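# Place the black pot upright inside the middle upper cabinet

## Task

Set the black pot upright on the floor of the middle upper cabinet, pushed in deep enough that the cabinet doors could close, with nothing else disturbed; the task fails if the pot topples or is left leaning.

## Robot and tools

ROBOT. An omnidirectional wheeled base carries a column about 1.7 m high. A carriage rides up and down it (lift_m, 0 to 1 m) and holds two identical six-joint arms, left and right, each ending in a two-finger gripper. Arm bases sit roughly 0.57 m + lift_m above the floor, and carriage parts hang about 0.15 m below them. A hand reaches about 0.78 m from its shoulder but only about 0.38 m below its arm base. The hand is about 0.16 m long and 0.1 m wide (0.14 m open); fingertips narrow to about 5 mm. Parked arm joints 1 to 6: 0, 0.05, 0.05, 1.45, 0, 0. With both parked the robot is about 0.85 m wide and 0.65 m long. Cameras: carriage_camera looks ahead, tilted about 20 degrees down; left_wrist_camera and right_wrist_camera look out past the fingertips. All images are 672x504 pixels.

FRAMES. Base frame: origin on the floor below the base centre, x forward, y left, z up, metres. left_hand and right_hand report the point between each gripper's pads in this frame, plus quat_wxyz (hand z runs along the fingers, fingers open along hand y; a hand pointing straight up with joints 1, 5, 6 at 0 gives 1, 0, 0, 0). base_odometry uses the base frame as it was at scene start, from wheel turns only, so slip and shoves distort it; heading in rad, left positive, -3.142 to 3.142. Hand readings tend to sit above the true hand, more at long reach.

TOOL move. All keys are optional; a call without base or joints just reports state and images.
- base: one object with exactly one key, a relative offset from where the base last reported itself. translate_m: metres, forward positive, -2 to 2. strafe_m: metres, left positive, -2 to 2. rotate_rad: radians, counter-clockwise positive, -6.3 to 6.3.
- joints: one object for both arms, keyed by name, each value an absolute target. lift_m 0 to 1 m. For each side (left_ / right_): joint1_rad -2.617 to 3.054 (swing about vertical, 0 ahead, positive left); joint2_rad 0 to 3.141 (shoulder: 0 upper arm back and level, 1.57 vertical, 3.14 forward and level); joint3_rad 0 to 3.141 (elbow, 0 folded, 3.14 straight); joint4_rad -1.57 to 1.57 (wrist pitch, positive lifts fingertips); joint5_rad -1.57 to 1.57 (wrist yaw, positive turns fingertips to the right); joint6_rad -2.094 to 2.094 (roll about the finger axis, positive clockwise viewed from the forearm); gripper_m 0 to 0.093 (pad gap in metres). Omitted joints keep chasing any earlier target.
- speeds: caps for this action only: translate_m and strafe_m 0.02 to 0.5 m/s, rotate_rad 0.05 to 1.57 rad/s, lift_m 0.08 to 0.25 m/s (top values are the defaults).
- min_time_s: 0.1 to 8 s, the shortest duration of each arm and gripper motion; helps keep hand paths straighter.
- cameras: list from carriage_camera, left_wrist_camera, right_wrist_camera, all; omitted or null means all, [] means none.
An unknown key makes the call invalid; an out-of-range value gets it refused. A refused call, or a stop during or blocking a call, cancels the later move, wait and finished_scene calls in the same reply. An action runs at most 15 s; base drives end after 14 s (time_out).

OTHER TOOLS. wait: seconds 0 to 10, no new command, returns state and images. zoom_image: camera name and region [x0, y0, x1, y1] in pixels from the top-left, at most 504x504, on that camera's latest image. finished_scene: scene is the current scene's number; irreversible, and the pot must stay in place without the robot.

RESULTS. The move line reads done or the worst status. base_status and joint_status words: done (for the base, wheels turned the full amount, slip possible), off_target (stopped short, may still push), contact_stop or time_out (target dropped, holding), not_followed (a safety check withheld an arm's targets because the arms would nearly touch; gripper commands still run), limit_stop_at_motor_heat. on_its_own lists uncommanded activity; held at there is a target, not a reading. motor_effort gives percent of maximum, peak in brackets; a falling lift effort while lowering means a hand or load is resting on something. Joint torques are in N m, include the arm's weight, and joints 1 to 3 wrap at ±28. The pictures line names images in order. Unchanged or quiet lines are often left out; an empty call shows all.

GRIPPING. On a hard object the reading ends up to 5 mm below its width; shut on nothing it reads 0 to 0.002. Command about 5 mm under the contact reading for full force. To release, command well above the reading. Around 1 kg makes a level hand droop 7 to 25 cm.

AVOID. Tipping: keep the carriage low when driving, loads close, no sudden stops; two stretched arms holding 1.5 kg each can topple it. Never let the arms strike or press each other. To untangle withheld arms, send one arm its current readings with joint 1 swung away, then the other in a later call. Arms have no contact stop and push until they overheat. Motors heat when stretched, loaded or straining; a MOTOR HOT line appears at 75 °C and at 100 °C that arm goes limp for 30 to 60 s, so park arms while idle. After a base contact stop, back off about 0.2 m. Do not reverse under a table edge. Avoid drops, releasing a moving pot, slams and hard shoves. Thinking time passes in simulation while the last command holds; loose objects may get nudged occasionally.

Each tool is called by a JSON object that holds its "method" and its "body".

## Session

{"method": "move", "body": {}}

{"method": "zoom_image", "body": {"camera": "carriage_camera", "region": [220, 170, 380, 270]}}

Scene clock: 0.00 s.
Joint torques (N m): no reading
base_odometry: x=+0.000 y=+0.000 heading=+0.000
base_status: not commanded
joint_positions: lift_m=+0.300 left_joint1_rad=-0.007 left_joint2_rad=+0.044 left_joint3_rad=+0.027 left_joint4_rad=+1.460 left_joint5_rad=-0.018 left_joint6_rad=+0.017 left_gripper_m=+0.09396 right_joint1_rad=-0.002 right_joint2_rad=+0.059 right_joint3_rad=+0.042 right_joint4_rad=+1.500 right_joint5_rad=+0.048 right_joint6_rad=-0.029 right_gripper_m=+0.09396
joint_status: not commanded
motor_effort: lift_m=+23 drive_wheels=-2
left_hand: x=+0.2562 y=+0.3063 z=+1.2991 quat_wxyz=(+0.998, -0.008, +0.064, +0.006) (m; base frame)
right_hand: x=+0.2467 y=-0.3118 z=+1.3037 quat_wxyz=(+0.999, +0.023, +0.044, -0.017) (m; base frame)
pictures: carriage_camera, left_wrist_camera, right_wrist_camera

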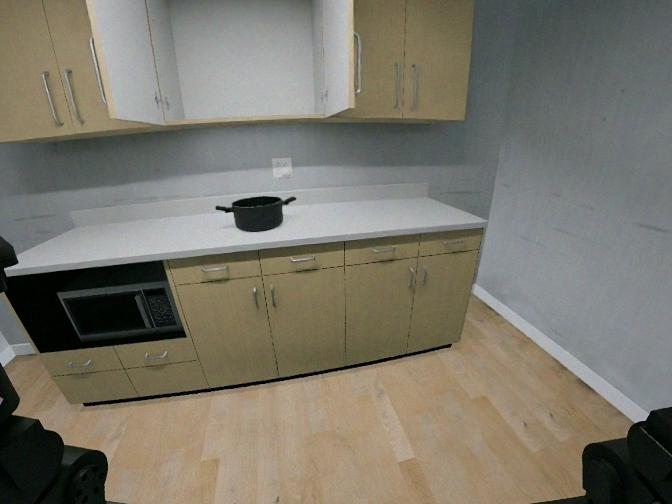

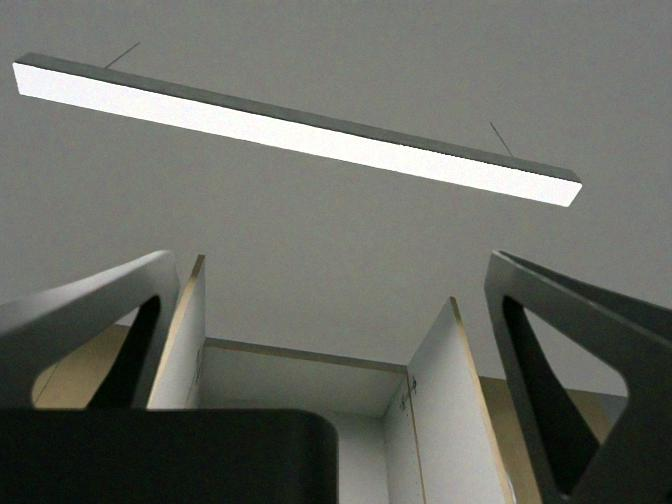

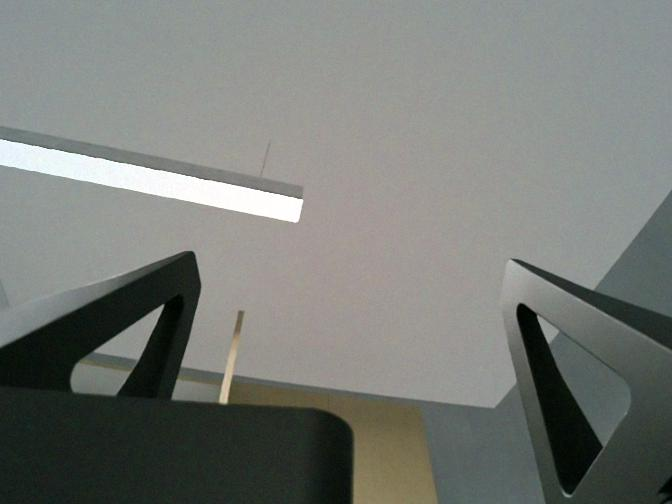

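Scaled by 3.150 from the camera's 672x504 image, which has a finer 960x720 frame.

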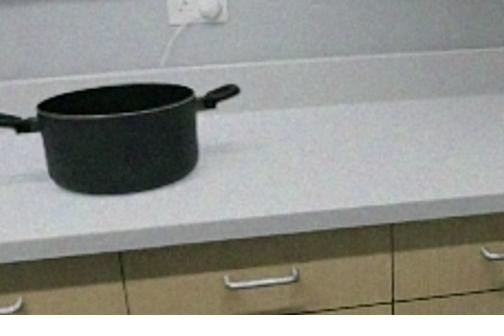

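{"method": "zoom_image", "body": {"camera": "carriage_camera", "region": [205, 180, 305, 255]}}

{"method": "zoom_image", "body": {"camera": "carriage_camera", "region": [410, 180, 510, 255]}}

{"method": "zoom_image", "body": {"camera": "carriage_camera", "region": [110, 80, 210, 155]}}

{"method": "zoom_image", "body": {"camera": "carriage_camera", "region": [290, 80, 390, 155]}}

{"method": "zoom_image", "body": {"camera": "carriage_camera", "region": [0, 230, 100, 305]}}

Scaled by 5.040 from the camera's 672x504 image, which has a finer 960x720 frame.

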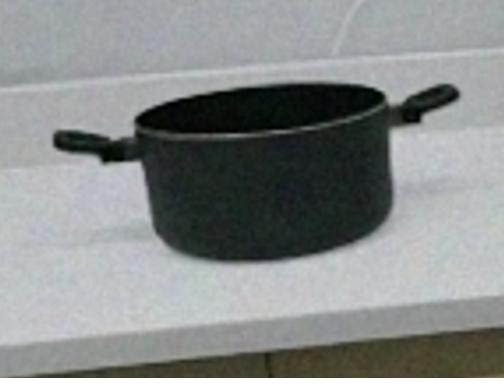

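Scaled by 5.040 from the camera's 672x504 image, which has a finer 960x720 frame.

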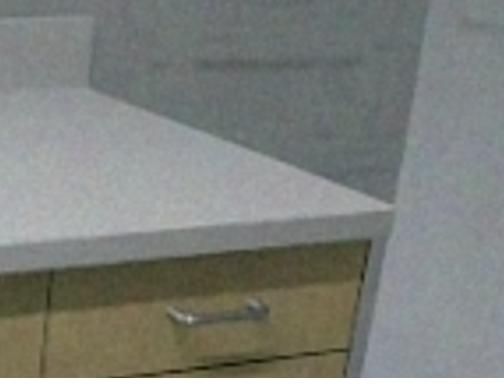

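Scaled by 5.040 from the camera's 672x504 image, which has a finer 960x720 frame.

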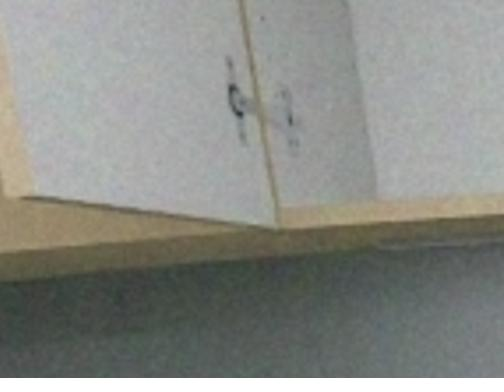

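Scaled by 5.040 from the camera's 672x504 image, which has a finer 960x720 frame.

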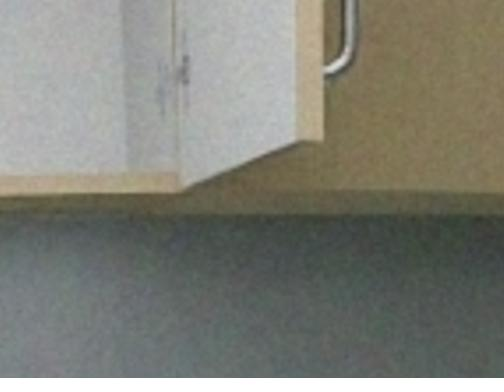

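Scaled by 5.040 from the camera's 672x504 image, which has a finer 960x720 frame.

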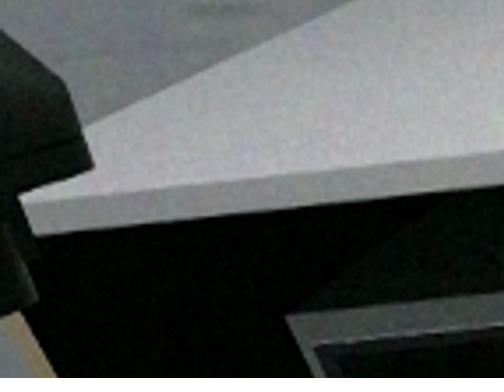

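{"method": "move", "body": {"base": {"rotate_rad": 0.24}, "speeds": {"rotate_rad": 0.3}, "joints": {"lift_m": 0.341, "left_joint1_rad": -0.42, "left_joint2_rad": 2.18, "left_joint3_rad": 0.925, "left_joint4_rad": 1.272, "left_joint5_rad": -0.415, "left_joint6_rad": -1.57, "left_gripper_m": 0.093, "right_joint1_rad": 0.398, "right_joint2_rad": 2.215, "right_joint3_rad": 0.989, "right_joint4_rad": 1.245, "right_joint5_rad": 0.402, "right_joint6_rad": 1.57, "right_gripper_m": 0.093}, "min_time_s": 3.5, "cameras": ["carriage_camera"]}}

{"method": "zoom_image", "body": {"camera": "carriage_camera", "region": [290, 180, 390, 255]}}

{"method": "zoom_image", "body": {"camera": "carriage_camera", "region": [180, 70, 480, 170]}}

Scene clock: 13.40 s.
Joint torques (N m): left_arm=[-0.65 -11.59 6.57 2.23 -0.09 -0.02] | right_arm=[0.35 -10.97 6.38 2 0.14 0.05]
move: done
base_odometry: x=+0.000 y=+0.000 heading=+0.240
base_status: done
joint_positions: lift_m=+0.341 left_joint1_rad=-0.414 left_joint2_rad=+2.173 left_joint3_rad=+0.903 left_joint4_rad=+1.275 left_joint5_rad=-0.401 left_joint6_rad=-1.557 left_gripper_m=+0.09312 right_joint1_rad=+0.393 right_joint2_rad=+2.213 right_joint3_rad=+0.963 right_joint4_rad=+1.240 right_joint5_rad=+0.387 right_joint6_rad=+1.555 right_gripper_m=+0.09312
joint_status: all done
motor_effort: lift_m=+24(28) drive_wheels=-6(10)
left_hand: x=+0.7365 y=+0.1512 z=+1.0311 quat_wxyz=(+0.501, -0.493, +0.505, -0.501) (m; base frame)
right_hand: x=+0.7514 y=-0.1547 z=+1.0241 quat_wxyz=(+0.501, +0.496, +0.509, +0.494) (m; base frame)
pictures: carriage_camera

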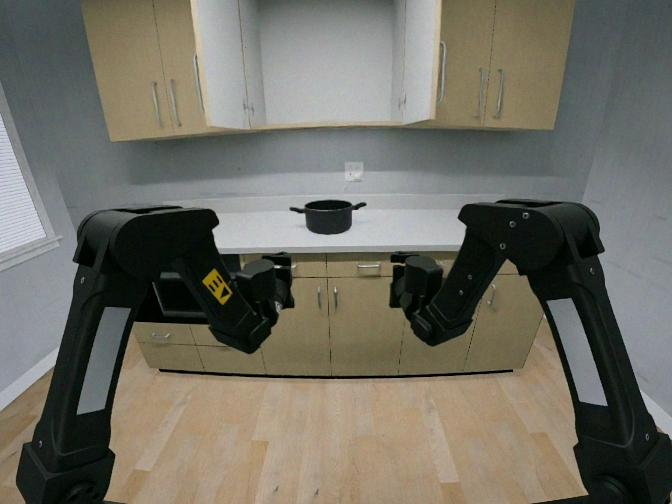

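Scaled by 5.040 from the camera's 672x504 image, which has a finer 960x720 frame.

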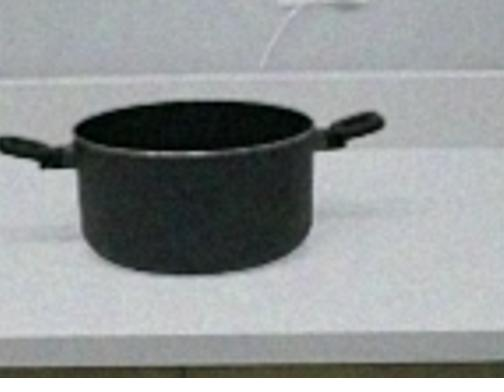

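Scaled by 1.680 from the camera's 672x504 image, which has a finer 960x720 frame.

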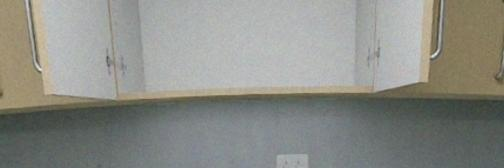

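{"method": "move", "body": {"base": {"strafe_m": 0.068}, "speeds": {"strafe_m": 0.1}, "cameras": []}}

{"method": "move", "body": {"base": {"translate_m": 0.57}, "speeds": {"translate_m": 0.25}}}

{"method": "zoom_image", "body": {"camera": "carriage_camera", "region": [240, 220, 440, 330]}}

Scene clock: 17.70 s.
move: done
base_status: done
motor_effort: lift_m=+24(24) drive_wheels=-7(10)
pictures: none

Scene clock: 21.37 s.
Joint torques (N m): left_arm=[-0.34 -11.52 6.57 2.24 -0.07 -0.02] | right_arm=[0.05 -10.97 6.34 2.03 0.12 0.05]
move: done
base_odometry: x=+0.537 y=+0.203 heading=+0.241
base_status: done
joint_positions: lift_m=+0.341 left_joint1_rad=-0.418 left_joint2_rad=+2.173 left_joint3_rad=+0.903 left_joint4_rad=+1.274 left_joint5_rad=-0.405 left_joint6_rad=-1.558 left_gripper_m=+0.09312 right_joint1_rad=+0.397 right_joint2_rad=+2.213 right_joint3_rad=+0.963 right_joint4_rad=+1.239 right_joint5_rad=+0.391 right_joint6_rad=+1.556 right_gripper_m=+0.09312
motor_effort: lift_m=+24(24) drive_wheels=-6(11)
left_hand: x=+0.7360 y=+0.1498 z=+1.0310 quat_wxyz=(+0.501, -0.493, +0.505, -0.501) (m; base frame)
right_hand: x=+0.7509 y=-0.1528 z=+1.0238 quat_wxyz=(+0.500, +0.496, +0.509, +0.494) (m; base frame)
pictures: carriage_camera, left_wrist_camera, right_wrist_camera

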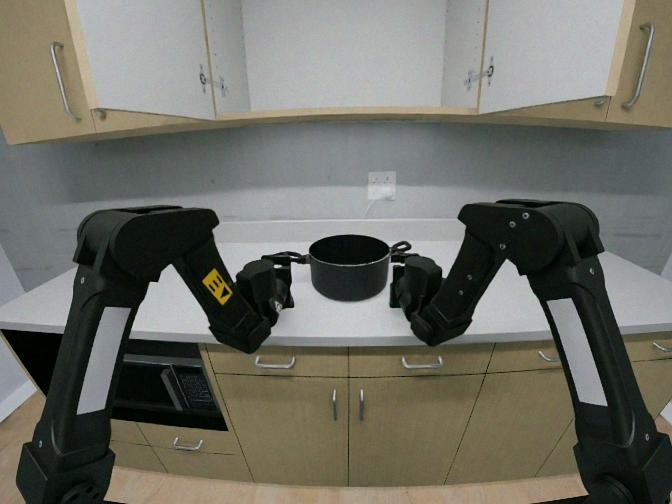

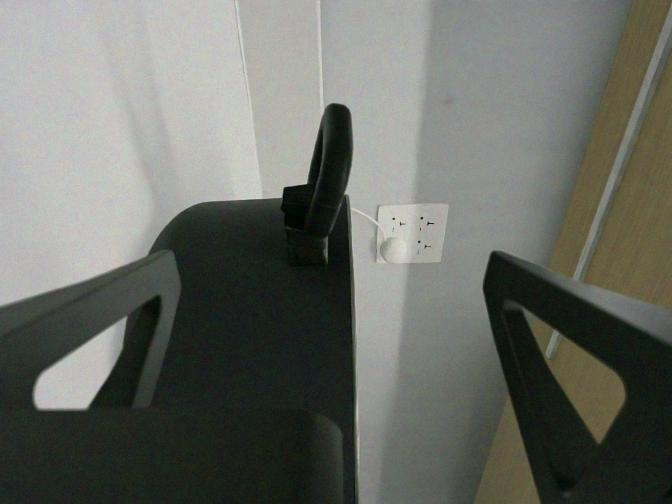

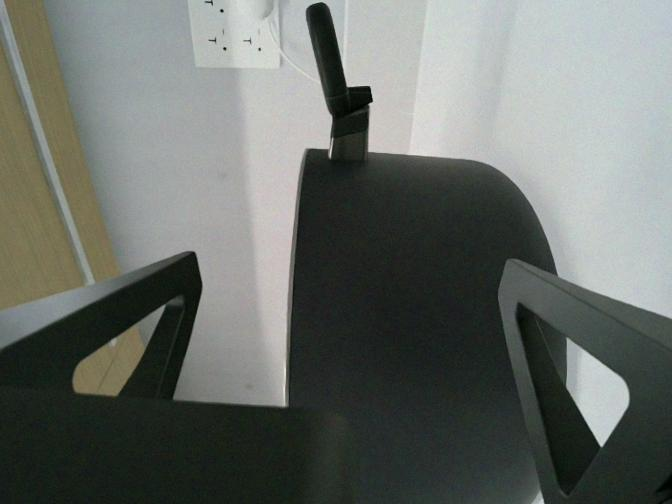

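Scaled by 2.520 from the camera's 672x504 image, which has a finer 960x720 frame.

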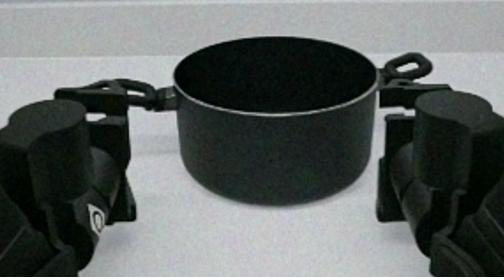

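{"method": "move", "body": {"base": {"strafe_m": -0.025}, "speeds": {"strafe_m": 0.08, "lift_m": 0.08}, "joints": {"lift_m": 0.336}, "cameras": []}}

{"method": "move", "body": {"base": {"translate_m": 0.07}, "speeds": {"translate_m": 0.1}}}

{"method": "zoom_image", "body": {"camera": "carriage_camera", "region": [240, 230, 440, 340]}}

Scene clock: 23.53 s.
move: done
base_status: done
joint_status: all done
motor_effort: lift_m=+21(22) drive_wheels=-5(7)
pictures: none

Scene clock: 24.93 s.
Joint torques (N m): left_arm=[0.01 -12.18 6.22 2.27 -0.05 -0.02] | right_arm=[-0.08 -11.62 5.98 2.07 0.12 0.07]
move: done
base_odometry: x=+0.611 y=+0.195 heading=+0.241
base_status: done
joint_positions: lift_m=+0.336 left_joint1_rad=-0.421 left_joint2_rad=+2.178 left_joint3_rad=+0.907 left_joint4_rad=+1.269 left_joint5_rad=-0.407 left_joint6_rad=-1.559 left_gripper_m=+0.09312 right_joint1_rad=+0.397 right_joint2_rad=+2.218 right_joint3_rad=+0.968 right_joint4_rad=+1.235 right_joint5_rad=+0.392 right_joint6_rad=+1.557 right_gripper_m=+0.09312
motor_effort: lift_m=+21(21) drive_wheels=-5(11)
left_hand: x=+0.7362 y=+0.1482 z=+1.0239 quat_wxyz=(+0.499, -0.494, +0.507, -0.500) (m; base frame)
right_hand: x=+0.7518 y=-0.1530 z=+1.0173 quat_wxyz=(+0.500, +0.497, +0.510, +0.493) (m; base frame)
pictures: carriage_camera, left_wrist_camera, right_wrist_camera

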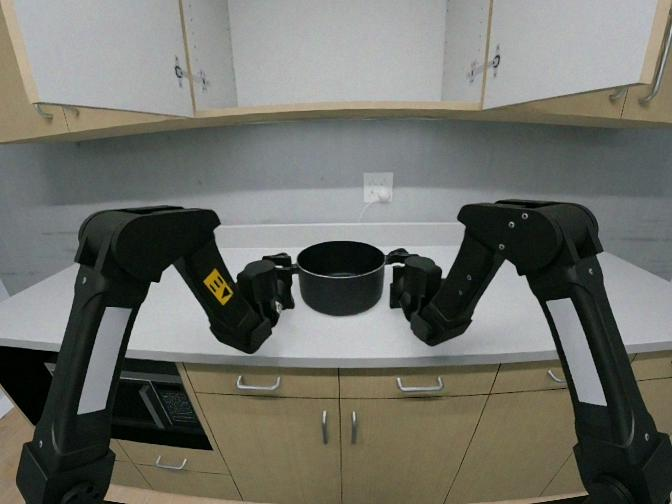

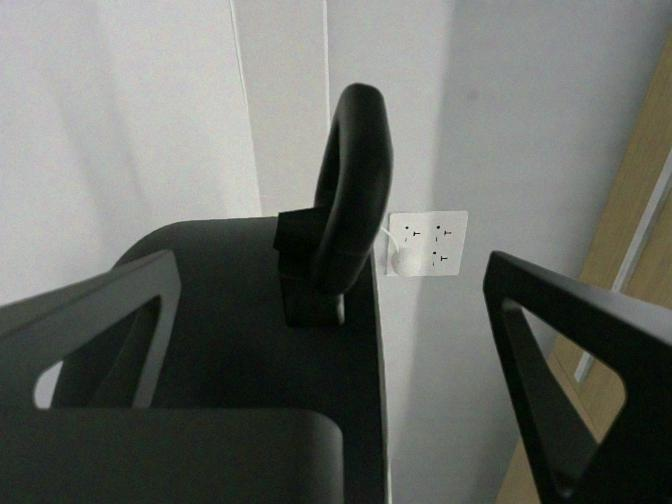

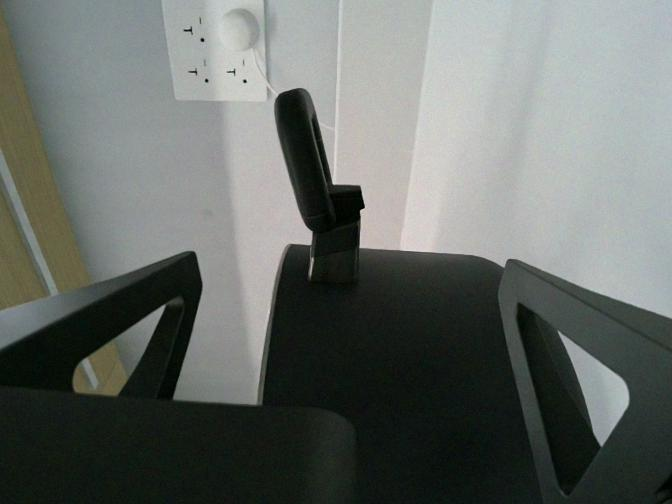

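Scaled by 2.520 from the camera's 672x504 image, which has a finer 960x720 frame.

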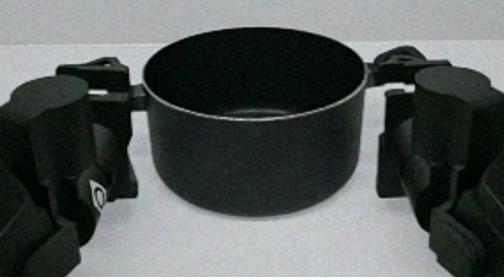

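{"method": "move", "body": {"joints": {"lift_m": 0.341, "left_joint1_rad": -0.435, "left_joint3_rad": 0.836, "left_joint4_rad": 1.345, "left_joint5_rad": -0.43, "right_joint1_rad": 0.382, "right_joint2_rad": 2.236, "right_joint3_rad": 1.052, "right_joint4_rad": 1.205, "right_joint5_rad": 0.386}, "base": {"translate_m": 0.045}, "speeds": {"translate_m": 0.04, "lift_m": 0.08}, "min_time_s": 1.0}}

{"method": "zoom_image", "body": {"camera": "carriage_camera", "region": [240, 230, 440, 340]}}

Scene clock: 29.20 s.
Joint torques (N m): left_arm=[-0.69 -12.05 3.74 2.54 -0.09 -0.02] | right_arm=[-0.36 -11.07 6.49 2 -0.08 0.06]
move: done
base_odometry: x=+0.655 y=+0.205 heading=+0.241
base_status: done
joint_positions: lift_m=+0.341 left_joint1_rad=-0.428 left_joint2_rad=+2.181 left_joint3_rad=+0.842 left_joint4_rad=+1.320 left_joint5_rad=-0.417 left_joint6_rad=-1.559 left_gripper_m=+0.09312 right_joint1_rad=+0.386 right_joint2_rad=+2.232 right_joint3_rad=+1.026 right_joint4_rad=+1.201 right_joint5_rad=+0.392 right_joint6_rad=+1.557 right_gripper_m=+0.09312
joint_status: all done
motor_effort: lift_m=+24(28) drive_wheels=+1(9)
left_hand: x=+0.7219 y=+0.1521 z=+1.0159 quat_wxyz=(+0.498, -0.497, +0.512, -0.494) (m; base frame)
right_hand: x=+0.7649 y=-0.1542 z=+1.0283 quat_wxyz=(+0.504, +0.499, +0.503, +0.493) (m; base frame)
pictures: carriage_camera, left_wrist_camera, right_wrist_camera

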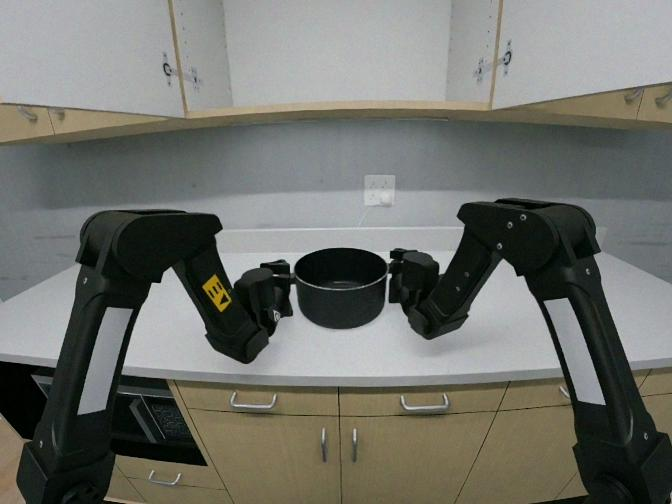

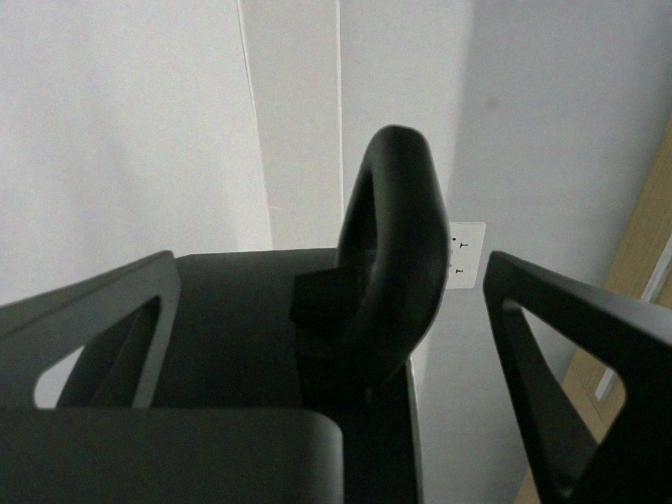

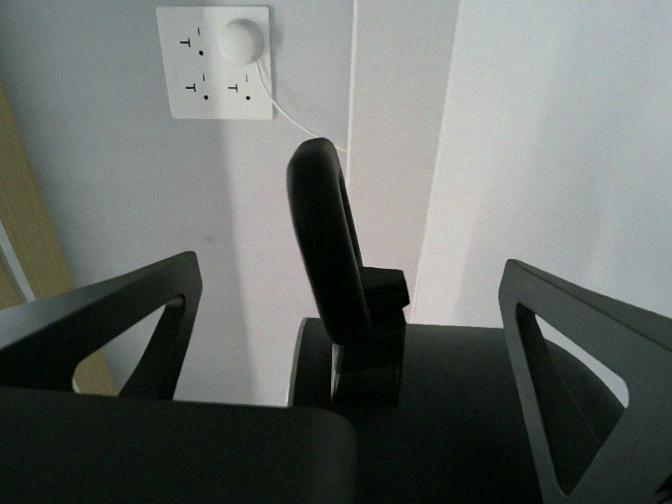

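Scaled by 2.520 from the camera's 672x504 image, which has a finer 960x720 frame.

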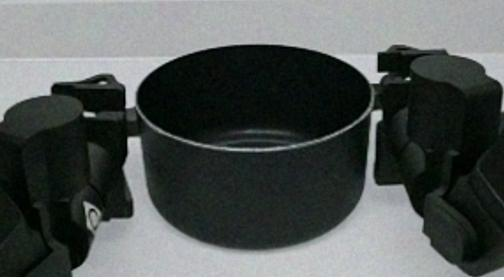

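{"method": "move", "body": {"joints": {"left_joint3_rad": 0.88}, "base": {"translate_m": 0.032}, "speeds": {"translate_m": 0.04}}}

{"method": "zoom_image", "body": {"camera": "carriage_camera", "region": [240, 230, 440, 340]}}

Scene clock: 32.23 s.
Joint torques (N m): left_arm=[-0.61 -12.05 6.08 2.5 -0.05 0.01] | right_arm=[-0.38 -11.29 6.5 2 -0.07 0.05]
move: done
base_odometry: x=+0.686 y=+0.213 heading=+0.240
base_status: done
joint_positions: lift_m=+0.341 left_joint1_rad=-0.430 left_joint2_rad=+2.181 left_joint3_rad=+0.861 left_joint4_rad=+1.323 left_joint5_rad=-0.422 left_joint6_rad=-1.560 left_gripper_m=+0.09312 right_joint1_rad=+0.385 right_joint2_rad=+2.234 right_joint3_rad=+1.026 right_joint4_rad=+1.200 right_joint5_rad=+0.392 right_joint6_rad=+1.557 right_gripper_m=+0.09312
joint_status: all done
motor_effort: lift_m=+24(24) drive_wheels=+1(10)
left_hand: x=+0.7257 y=+0.1503 z=+1.0234 quat_wxyz=(+0.501, -0.495, +0.504, -0.501) (m; base frame)
right_hand: x=+0.7650 y=-0.1546 z=+1.0271 quat_wxyz=(+0.504, +0.499, +0.504, +0.492) (m; base frame)
pictures: carriage_camera, left_wrist_camera, right_wrist_camera

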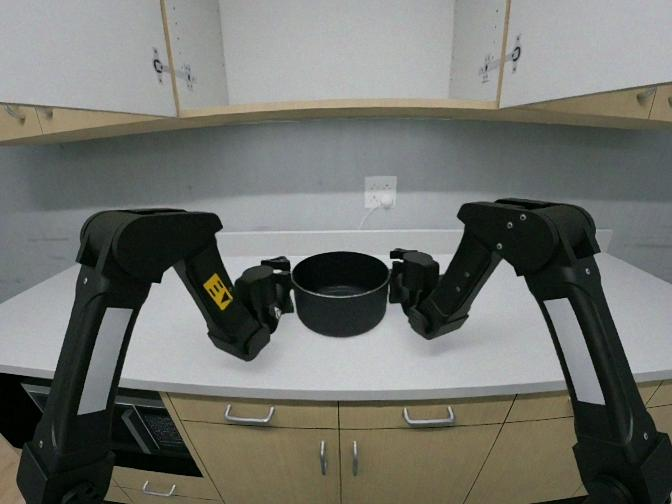

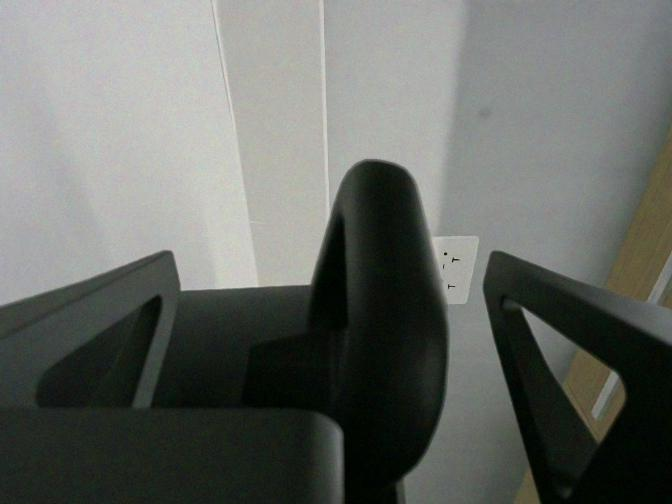

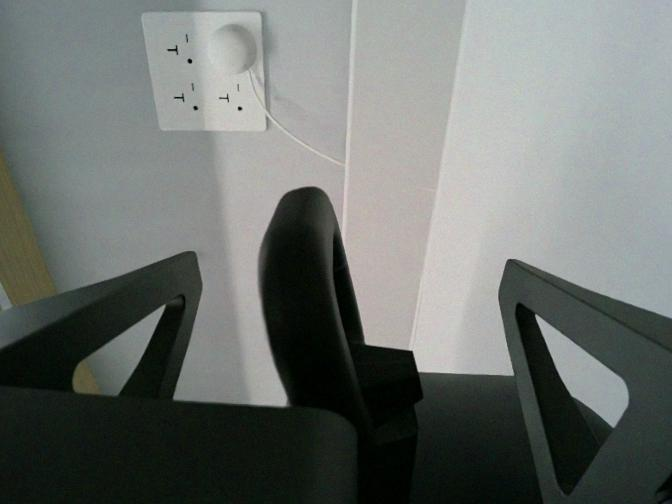

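Scaled by 2.520 from the camera's 672x504 image, which has a finer 960x720 frame.

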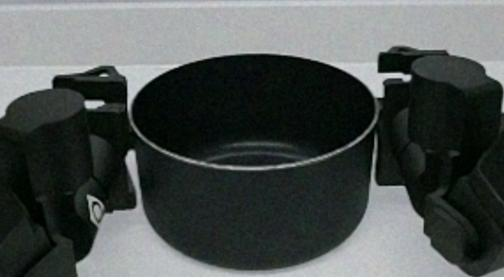

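{"method": "move", "body": {"joints": {"left_gripper_m": 0.04, "right_gripper_m": 0.04}, "base": {"translate_m": 0.008}, "speeds": {"translate_m": 0.03}, "min_time_s": 1.0}}

Scene clock: 34.83 s.
Joint torques (N m): left_arm=[-0.5 -12.1 6.02 2.47 -0.03 0] | right_arm=[-0.27 -11.52 6.46 2.04 -0.07 0.04]
move: done
base_odometry: x=+0.694 y=+0.215 heading=+0.239
base_status: done
joint_positions: lift_m=+0.341 left_joint1_rad=-0.430 left_joint2_rad=+2.181 left_joint3_rad=+0.861 left_joint4_rad=+1.325 left_joint5_rad=-0.423 left_joint6_rad=-1.561 left_gripper_m=+0.04011 right_joint1_rad=+0.384 right_joint2_rad=+2.235 right_joint3_rad=+1.026 right_joint4_rad=+1.197 right_joint5_rad=+0.392 right_joint6_rad=+1.557 right_gripper_m=+0.04012
joint_status: all done
motor_effort: lift_m=+24(24) drive_wheels=-5(8)
left_hand: x=+0.7256 y=+0.1504 z=+1.0237 quat_wxyz=(+0.501, -0.495, +0.503, -0.501) (m; base frame)
right_hand: x=+0.7651 y=-0.1550 z=+1.0259 quat_wxyz=(+0.504, +0.500, +0.505, +0.491) (m; base frame)
pictures: carriage_camera, left_wrist_camera, right_wrist_camera

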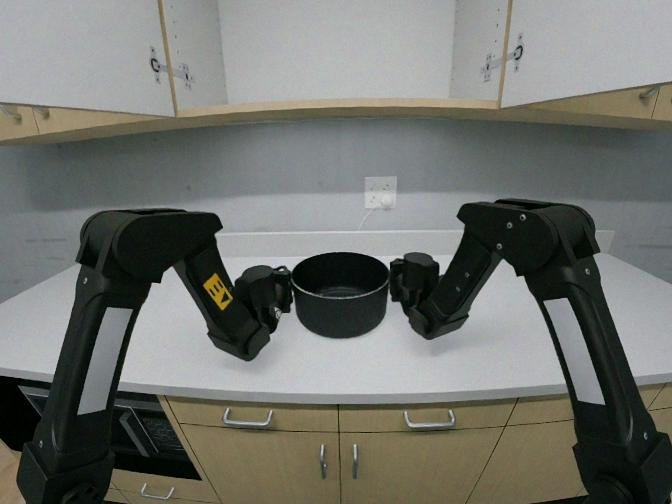

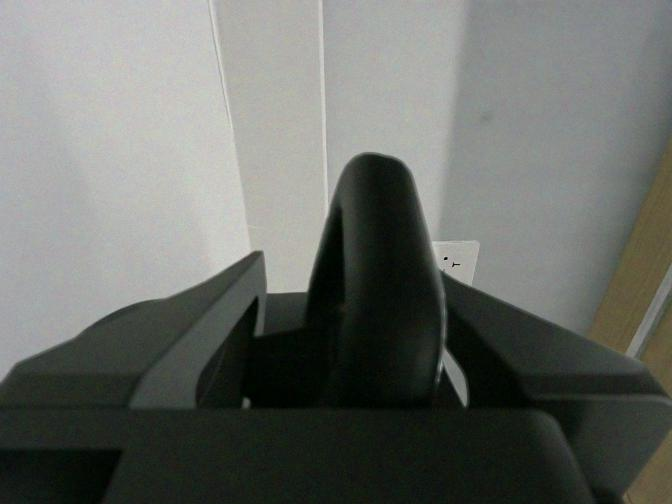

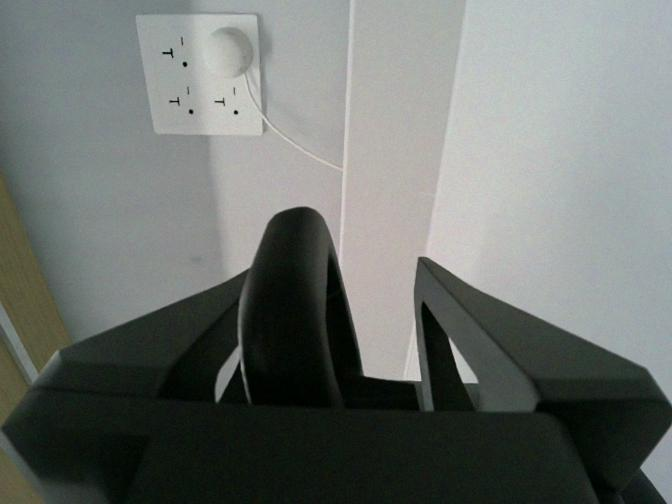

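{"method": "move", "body": {"joints": {"left_gripper_m": 0.014, "right_gripper_m": 0.014}, "min_time_s": 1.5}}

Scene clock: 37.20 s.
Joint torques (N m): left_arm=[-0.55 -12.15 6.04 2.7 -0.04 -0.53] | right_arm=[0.17 -11.51 6.46 2.02 0.05 0.34]
move: off_target
base_odometry: x=+0.694 y=+0.215 heading=+0.240
joint_positions: lift_m=+0.341 left_joint1_rad=-0.429 left_joint2_rad=+2.181 left_joint3_rad=+0.861 left_joint4_rad=+1.305 left_joint5_rad=-0.423 left_joint6_rad=-1.512 left_gripper_m=+0.02190 right_joint1_rad=+0.379 right_joint2_rad=+2.235 right_joint3_rad=+1.026 right_joint4_rad=+1.198 right_joint5_rad=+0.381 right_joint6_rad=+1.532 right_gripper_m=+0.02493
joint_status: left_gripper_m off_target (ended at +0.02192, target +0.01400); right_gripper_m off_target (ended at +0.02495, target +0.01400)
motor_effort: lift_m=+24(24) drive_wheels=+1(5)
left_hand: x=+0.7258 y=+0.1509 z=+1.0192 quat_wxyz=(+0.511, -0.485, +0.521, -0.482) (m; base frame)
right_hand: x=+0.7659 y=-0.1560 z=+1.0261 quat_wxyz=(+0.508, +0.492, +0.512, +0.486) (m; base frame)
pictures: carriage_camera, left_wrist_camera, right_wrist_camera

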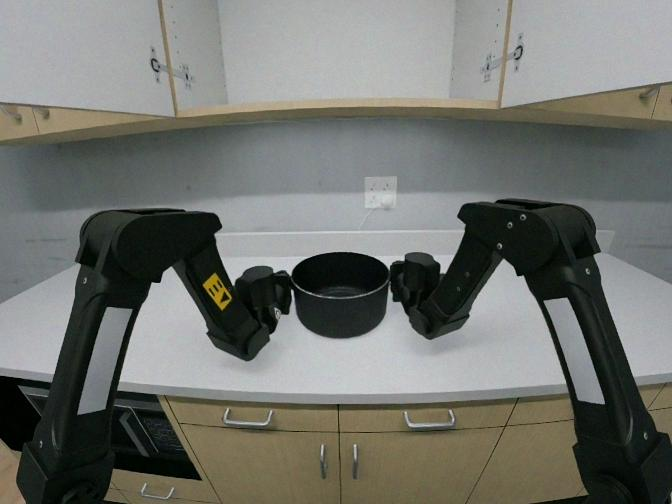

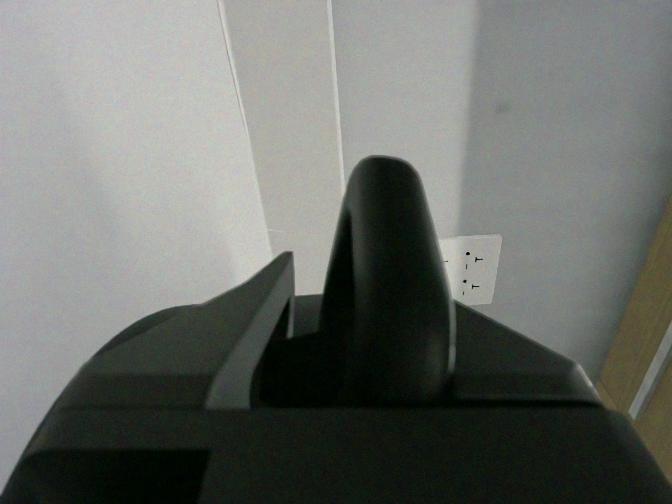

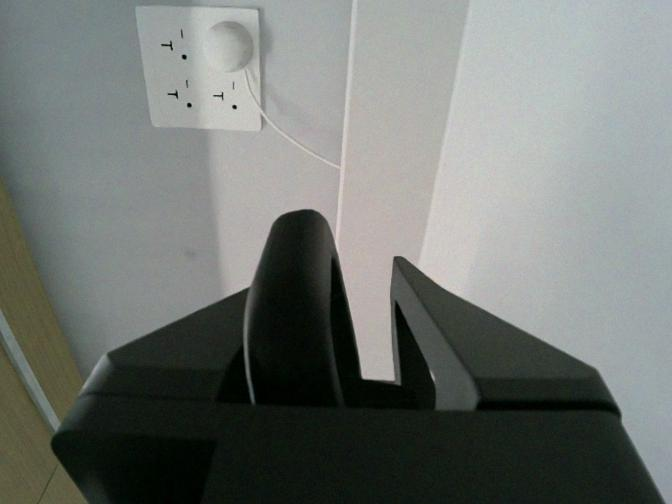

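{"method": "move", "body": {"joints": {"lift_m": 0.41, "left_joint4_rad": 1.45, "right_joint4_rad": 1.35}, "speeds": {"lift_m": 0.09}, "min_time_s": 0.9, "cameras": ["carriage_camera"]}}

Scene clock: 42.77 s.
Joint torques (N m): left_arm=[-0.66 -15.46 6.16 4.39 -0.12 -0.29] | right_arm=[0.34 -15.6 6.32 3.7 0.21 0.56]
move: off_target
base_odometry: x=+0.694 y=+0.215 heading=+0.240
joint_positions: lift_m=+0.410 left_joint1_rad=-0.429 left_joint2_rad=+2.214 left_joint3_rad=+0.858 left_joint4_rad=+1.260 left_joint5_rad=-0.417 left_joint6_rad=-1.533 left_gripper_m=+0.01990 right_joint1_rad=+0.377 right_joint2_rad=+2.275 right_joint3_rad=+1.026 right_joint4_rad=+1.192 right_joint5_rad=+0.371 right_joint6_rad=+1.512 right_gripper_m=+0.02417
joint_status: left_joint4_rad off_target (ended at +1.261, target +1.450); right_joint4_rad off_target (ended at +1.192, target +1.350); the others done
motor_effort: lift_m=+25(28) drive_wheels=+1(5)
left_hand: x=+0.7238 y=+0.1510 z=+1.0599 quat_wxyz=(+0.493, -0.498, +0.543, -0.462) (m; base frame)
right_hand: x=+0.7656 y=-0.1555 z=+1.0721 quat_wxyz=(+0.504, +0.491, +0.534, +0.469) (m; base frame)
pictures: carriage_camera

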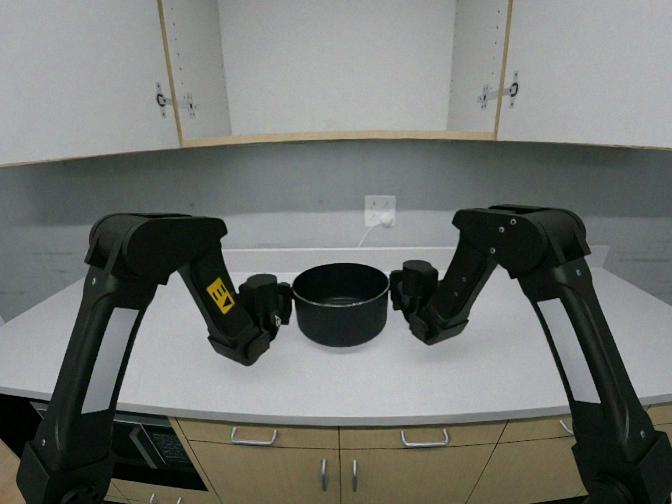

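{"method": "move", "body": {"base": {"translate_m": -0.25}, "joints": {"lift_m": 0.95, "left_joint1_rad": -0.338, "left_joint2_rad": 2.426, "left_joint3_rad": 1.493, "left_joint4_rad": 1.183, "left_joint5_rad": -0.3295, "right_joint1_rad": 0.3045, "right_joint2_rad": 2.5145, "right_joint3_rad": 1.732, "right_joint4_rad": 1.07, "right_joint5_rad": 0.3065}, "speeds": {"translate_m": 0.16, "lift_m": 0.15}, "min_time_s": 3.8}}

{"method": "zoom_image", "body": {"camera": "carriage_camera", "region": [200, 200, 480, 350]}}

Scene clock: 47.83 s.
Joint torques (N m): left_arm=[-1.62 -20.25 11.11 4.29 -0.11 -0.61] | right_arm=[1.36 -19.95 10.67 3.72 0.31 0.88]
move: off_target
base_odometry: x=+0.451 y=+0.155 heading=+0.239
base_status: done
joint_positions: lift_m=+0.950 left_joint1_rad=-0.322 left_joint2_rad=+2.468 left_joint3_rad=+1.434 left_joint4_rad=+1.006 left_joint5_rad=-0.315 left_joint6_rad=-1.504 left_gripper_m=+0.01983 right_joint1_rad=+0.287 right_joint2_rad=+2.561 right_joint3_rad=+1.665 right_joint4_rad=+0.912 right_joint5_rad=+0.280 right_joint6_rad=+1.482 right_gripper_m=+0.02398
joint_status: left_joint4_rad off_target (ended at +1.006, target +1.183); right_joint3_rad off_target (ended at +1.665, target +1.732); right_joint4_rad off_target (ended at +0.912, target +1.070); right_joint5_rad off_target (ended at +0.280, target +0.306); the others done
motor_effort: lift_m=+25(30) drive_wheels=-4(13)
left_hand: x=+0.8472 y=+0.1514 z=+1.6158 quat_wxyz=(+0.510, -0.485, +0.527, -0.476) (m; base frame)
right_hand: x=+0.8883 y=-0.1568 z=+1.6321 quat_wxyz=(+0.523, +0.473, +0.518, +0.484) (m; base frame)
pictures: carriage_camera, left_wrist_camera, right_wrist_camera

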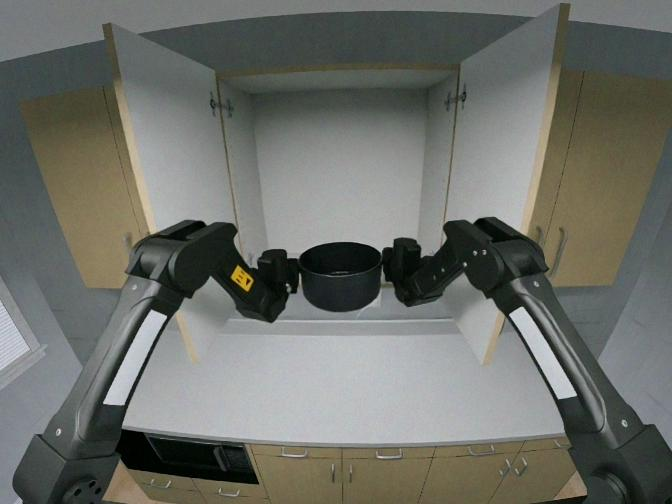

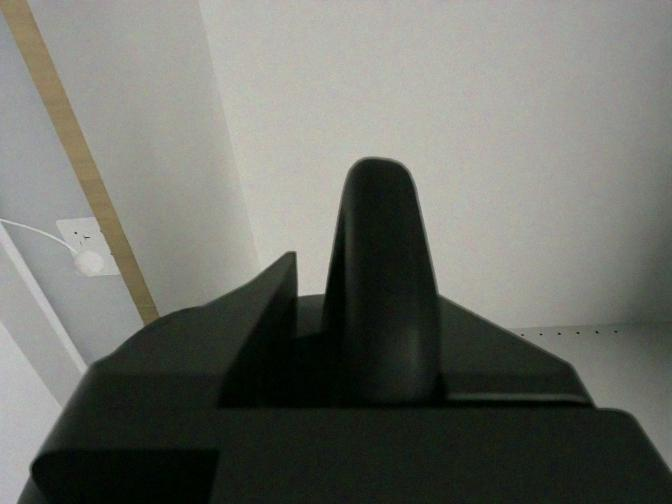

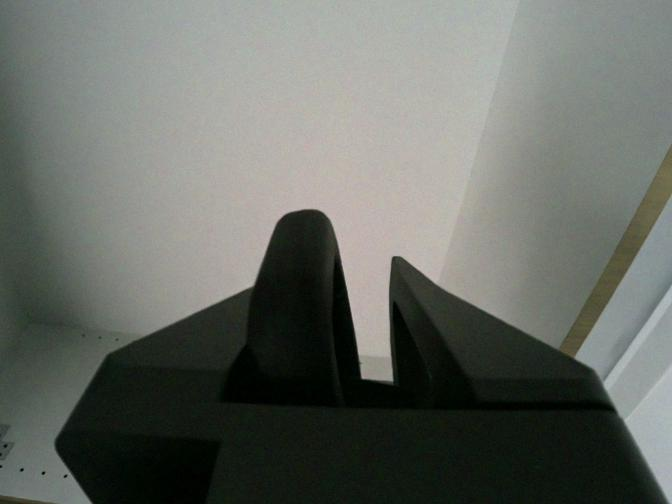

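Scaled by 1.800 from the camera's 672x504 image, which has a finer 960x720 frame.

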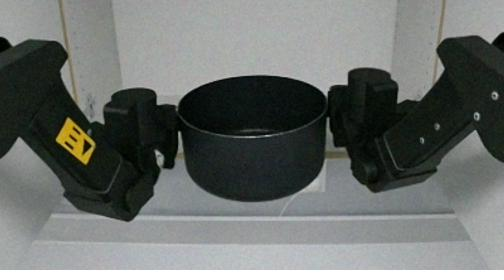

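{"method": "move", "body": {"base": {"translate_m": 0.355}, "speeds": {"translate_m": 0.15}}}

{"method": "zoom_image", "body": {"camera": "carriage_camera", "region": [200, 210, 480, 360]}}

Scene clock: 52.80 s.
Joint torques (N m): left_arm=[-1.81 -20.63 10.65 4.37 -0.15 -0.58] | right_arm=[1.55 -20.3 10.51 3.79 0.36 0.88]
move: contact_stop
base_odometry: x=+0.794 y=+0.238 heading=+0.237
base_status: translate_m contact_stop (by the wheels' count: +0.353 of +0.355)
joint_positions: lift_m=+0.950 left_joint1_rad=-0.321 left_joint2_rad=+2.471 left_joint3_rad=+1.438 left_joint4_rad=+0.998 left_joint5_rad=-0.313 left_joint6_rad=-1.508 left_gripper_m=+0.01983 right_joint1_rad=+0.285 right_joint2_rad=+2.564 right_joint3_rad=+1.668 right_joint4_rad=+0.908 right_joint5_rad=+0.276 right_joint6_rad=+1.482 right_gripper_m=+0.02396
motor_effort: lift_m=+25(25) drive_wheels=+16(41)
left_hand: x=+0.8480 y=+0.1515 z=+1.6135 quat_wxyz=(+0.508, -0.487, +0.529, -0.475) (m; base frame)
right_hand: x=+0.8889 y=-0.1573 z=+1.6304 quat_wxyz=(+0.522, +0.473, +0.520, +0.483) (m; base frame)
pictures: carriage_camera, left_wrist_camera, right_wrist_camera

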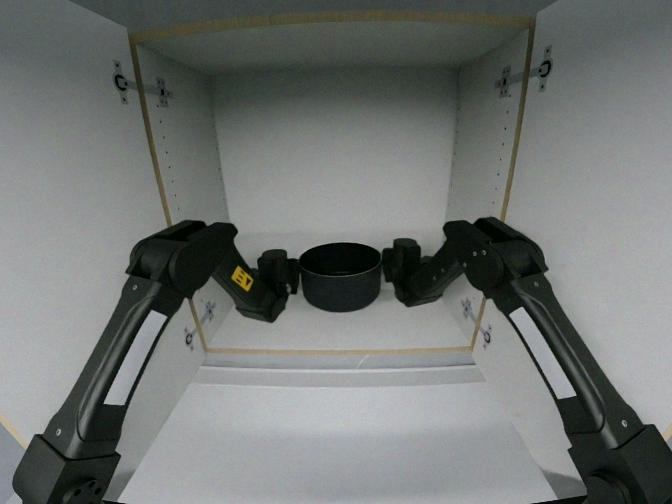

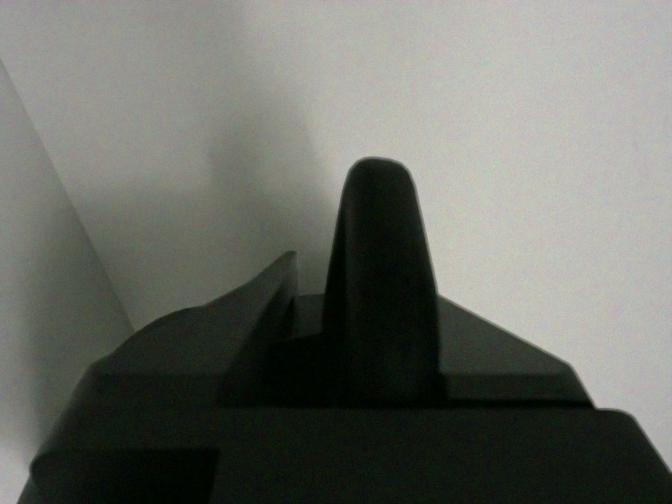

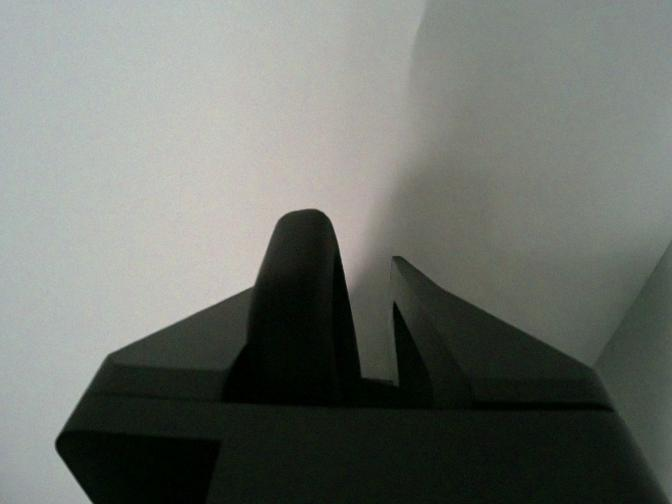

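Scaled by 1.800 from the camera's 672x504 image, which has a finer 960x720 frame.

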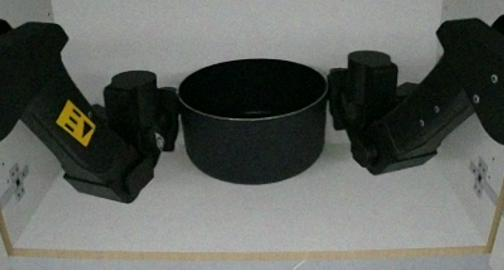

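{"method": "move", "body": {"base": {"translate_m": -0.012}, "joints": {"lift_m": 0.9}, "speeds": {"translate_m": 0.03, "lift_m": 0.1}, "cameras": ["carriage_camera"]}}

{"method": "zoom_image", "body": {"camera": "carriage_camera", "region": [200, 210, 480, 360]}}

Scene clock: 55.10 s.
Joint torques (N m): left_arm=[-1.73 -21.27 10.52 4.45 -0.13 -0.53] | right_arm=[1.46 -21.24 10.15 3.81 0.35 0.85]
move: done
base_odometry: x=+0.782 y=+0.236 heading=+0.237
base_status: done
joint_positions: lift_m=+0.900 left_joint1_rad=-0.321 left_joint2_rad=+2.479 left_joint3_rad=+1.440 left_joint4_rad=+0.993 left_joint5_rad=-0.313 left_joint6_rad=-1.511 left_gripper_m=+0.01982 right_joint1_rad=+0.285 right_joint2_rad=+2.574 right_joint3_rad=+1.671 right_joint4_rad=+0.905 right_joint5_rad=+0.276 right_joint6_rad=+1.485 right_gripper_m=+0.02392
joint_status: all done
motor_effort: lift_m=+23(23) drive_wheels=-1(11)
left_hand: x=+0.8481 y=+0.1515 z=+1.5585 quat_wxyz=(+0.505, -0.490, +0.531, -0.472) (m; base frame)
right_hand: x=+0.8892 y=-0.1572 z=+1.5746 quat_wxyz=(+0.519, +0.476, +0.523, +0.481) (m; base frame)
pictures: carriage_camera

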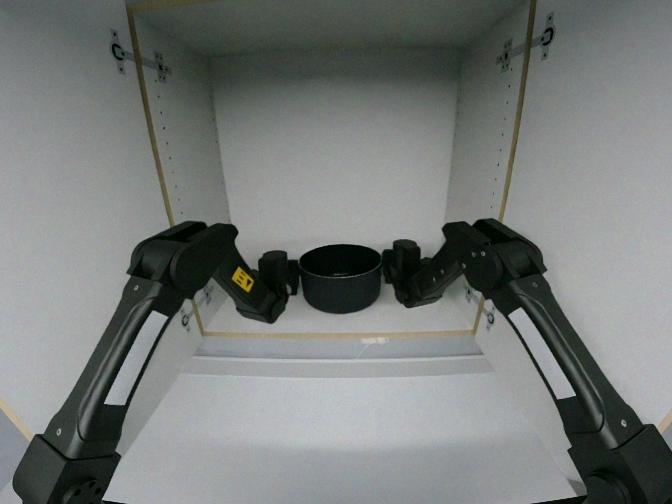

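Scaled by 1.800 from the camera's 672x504 image, which has a finer 960x720 frame.

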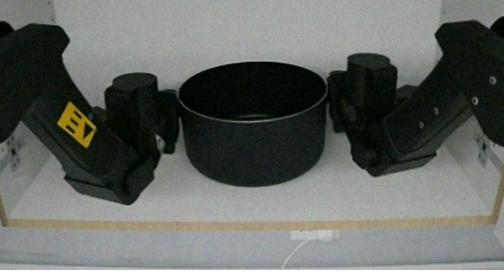

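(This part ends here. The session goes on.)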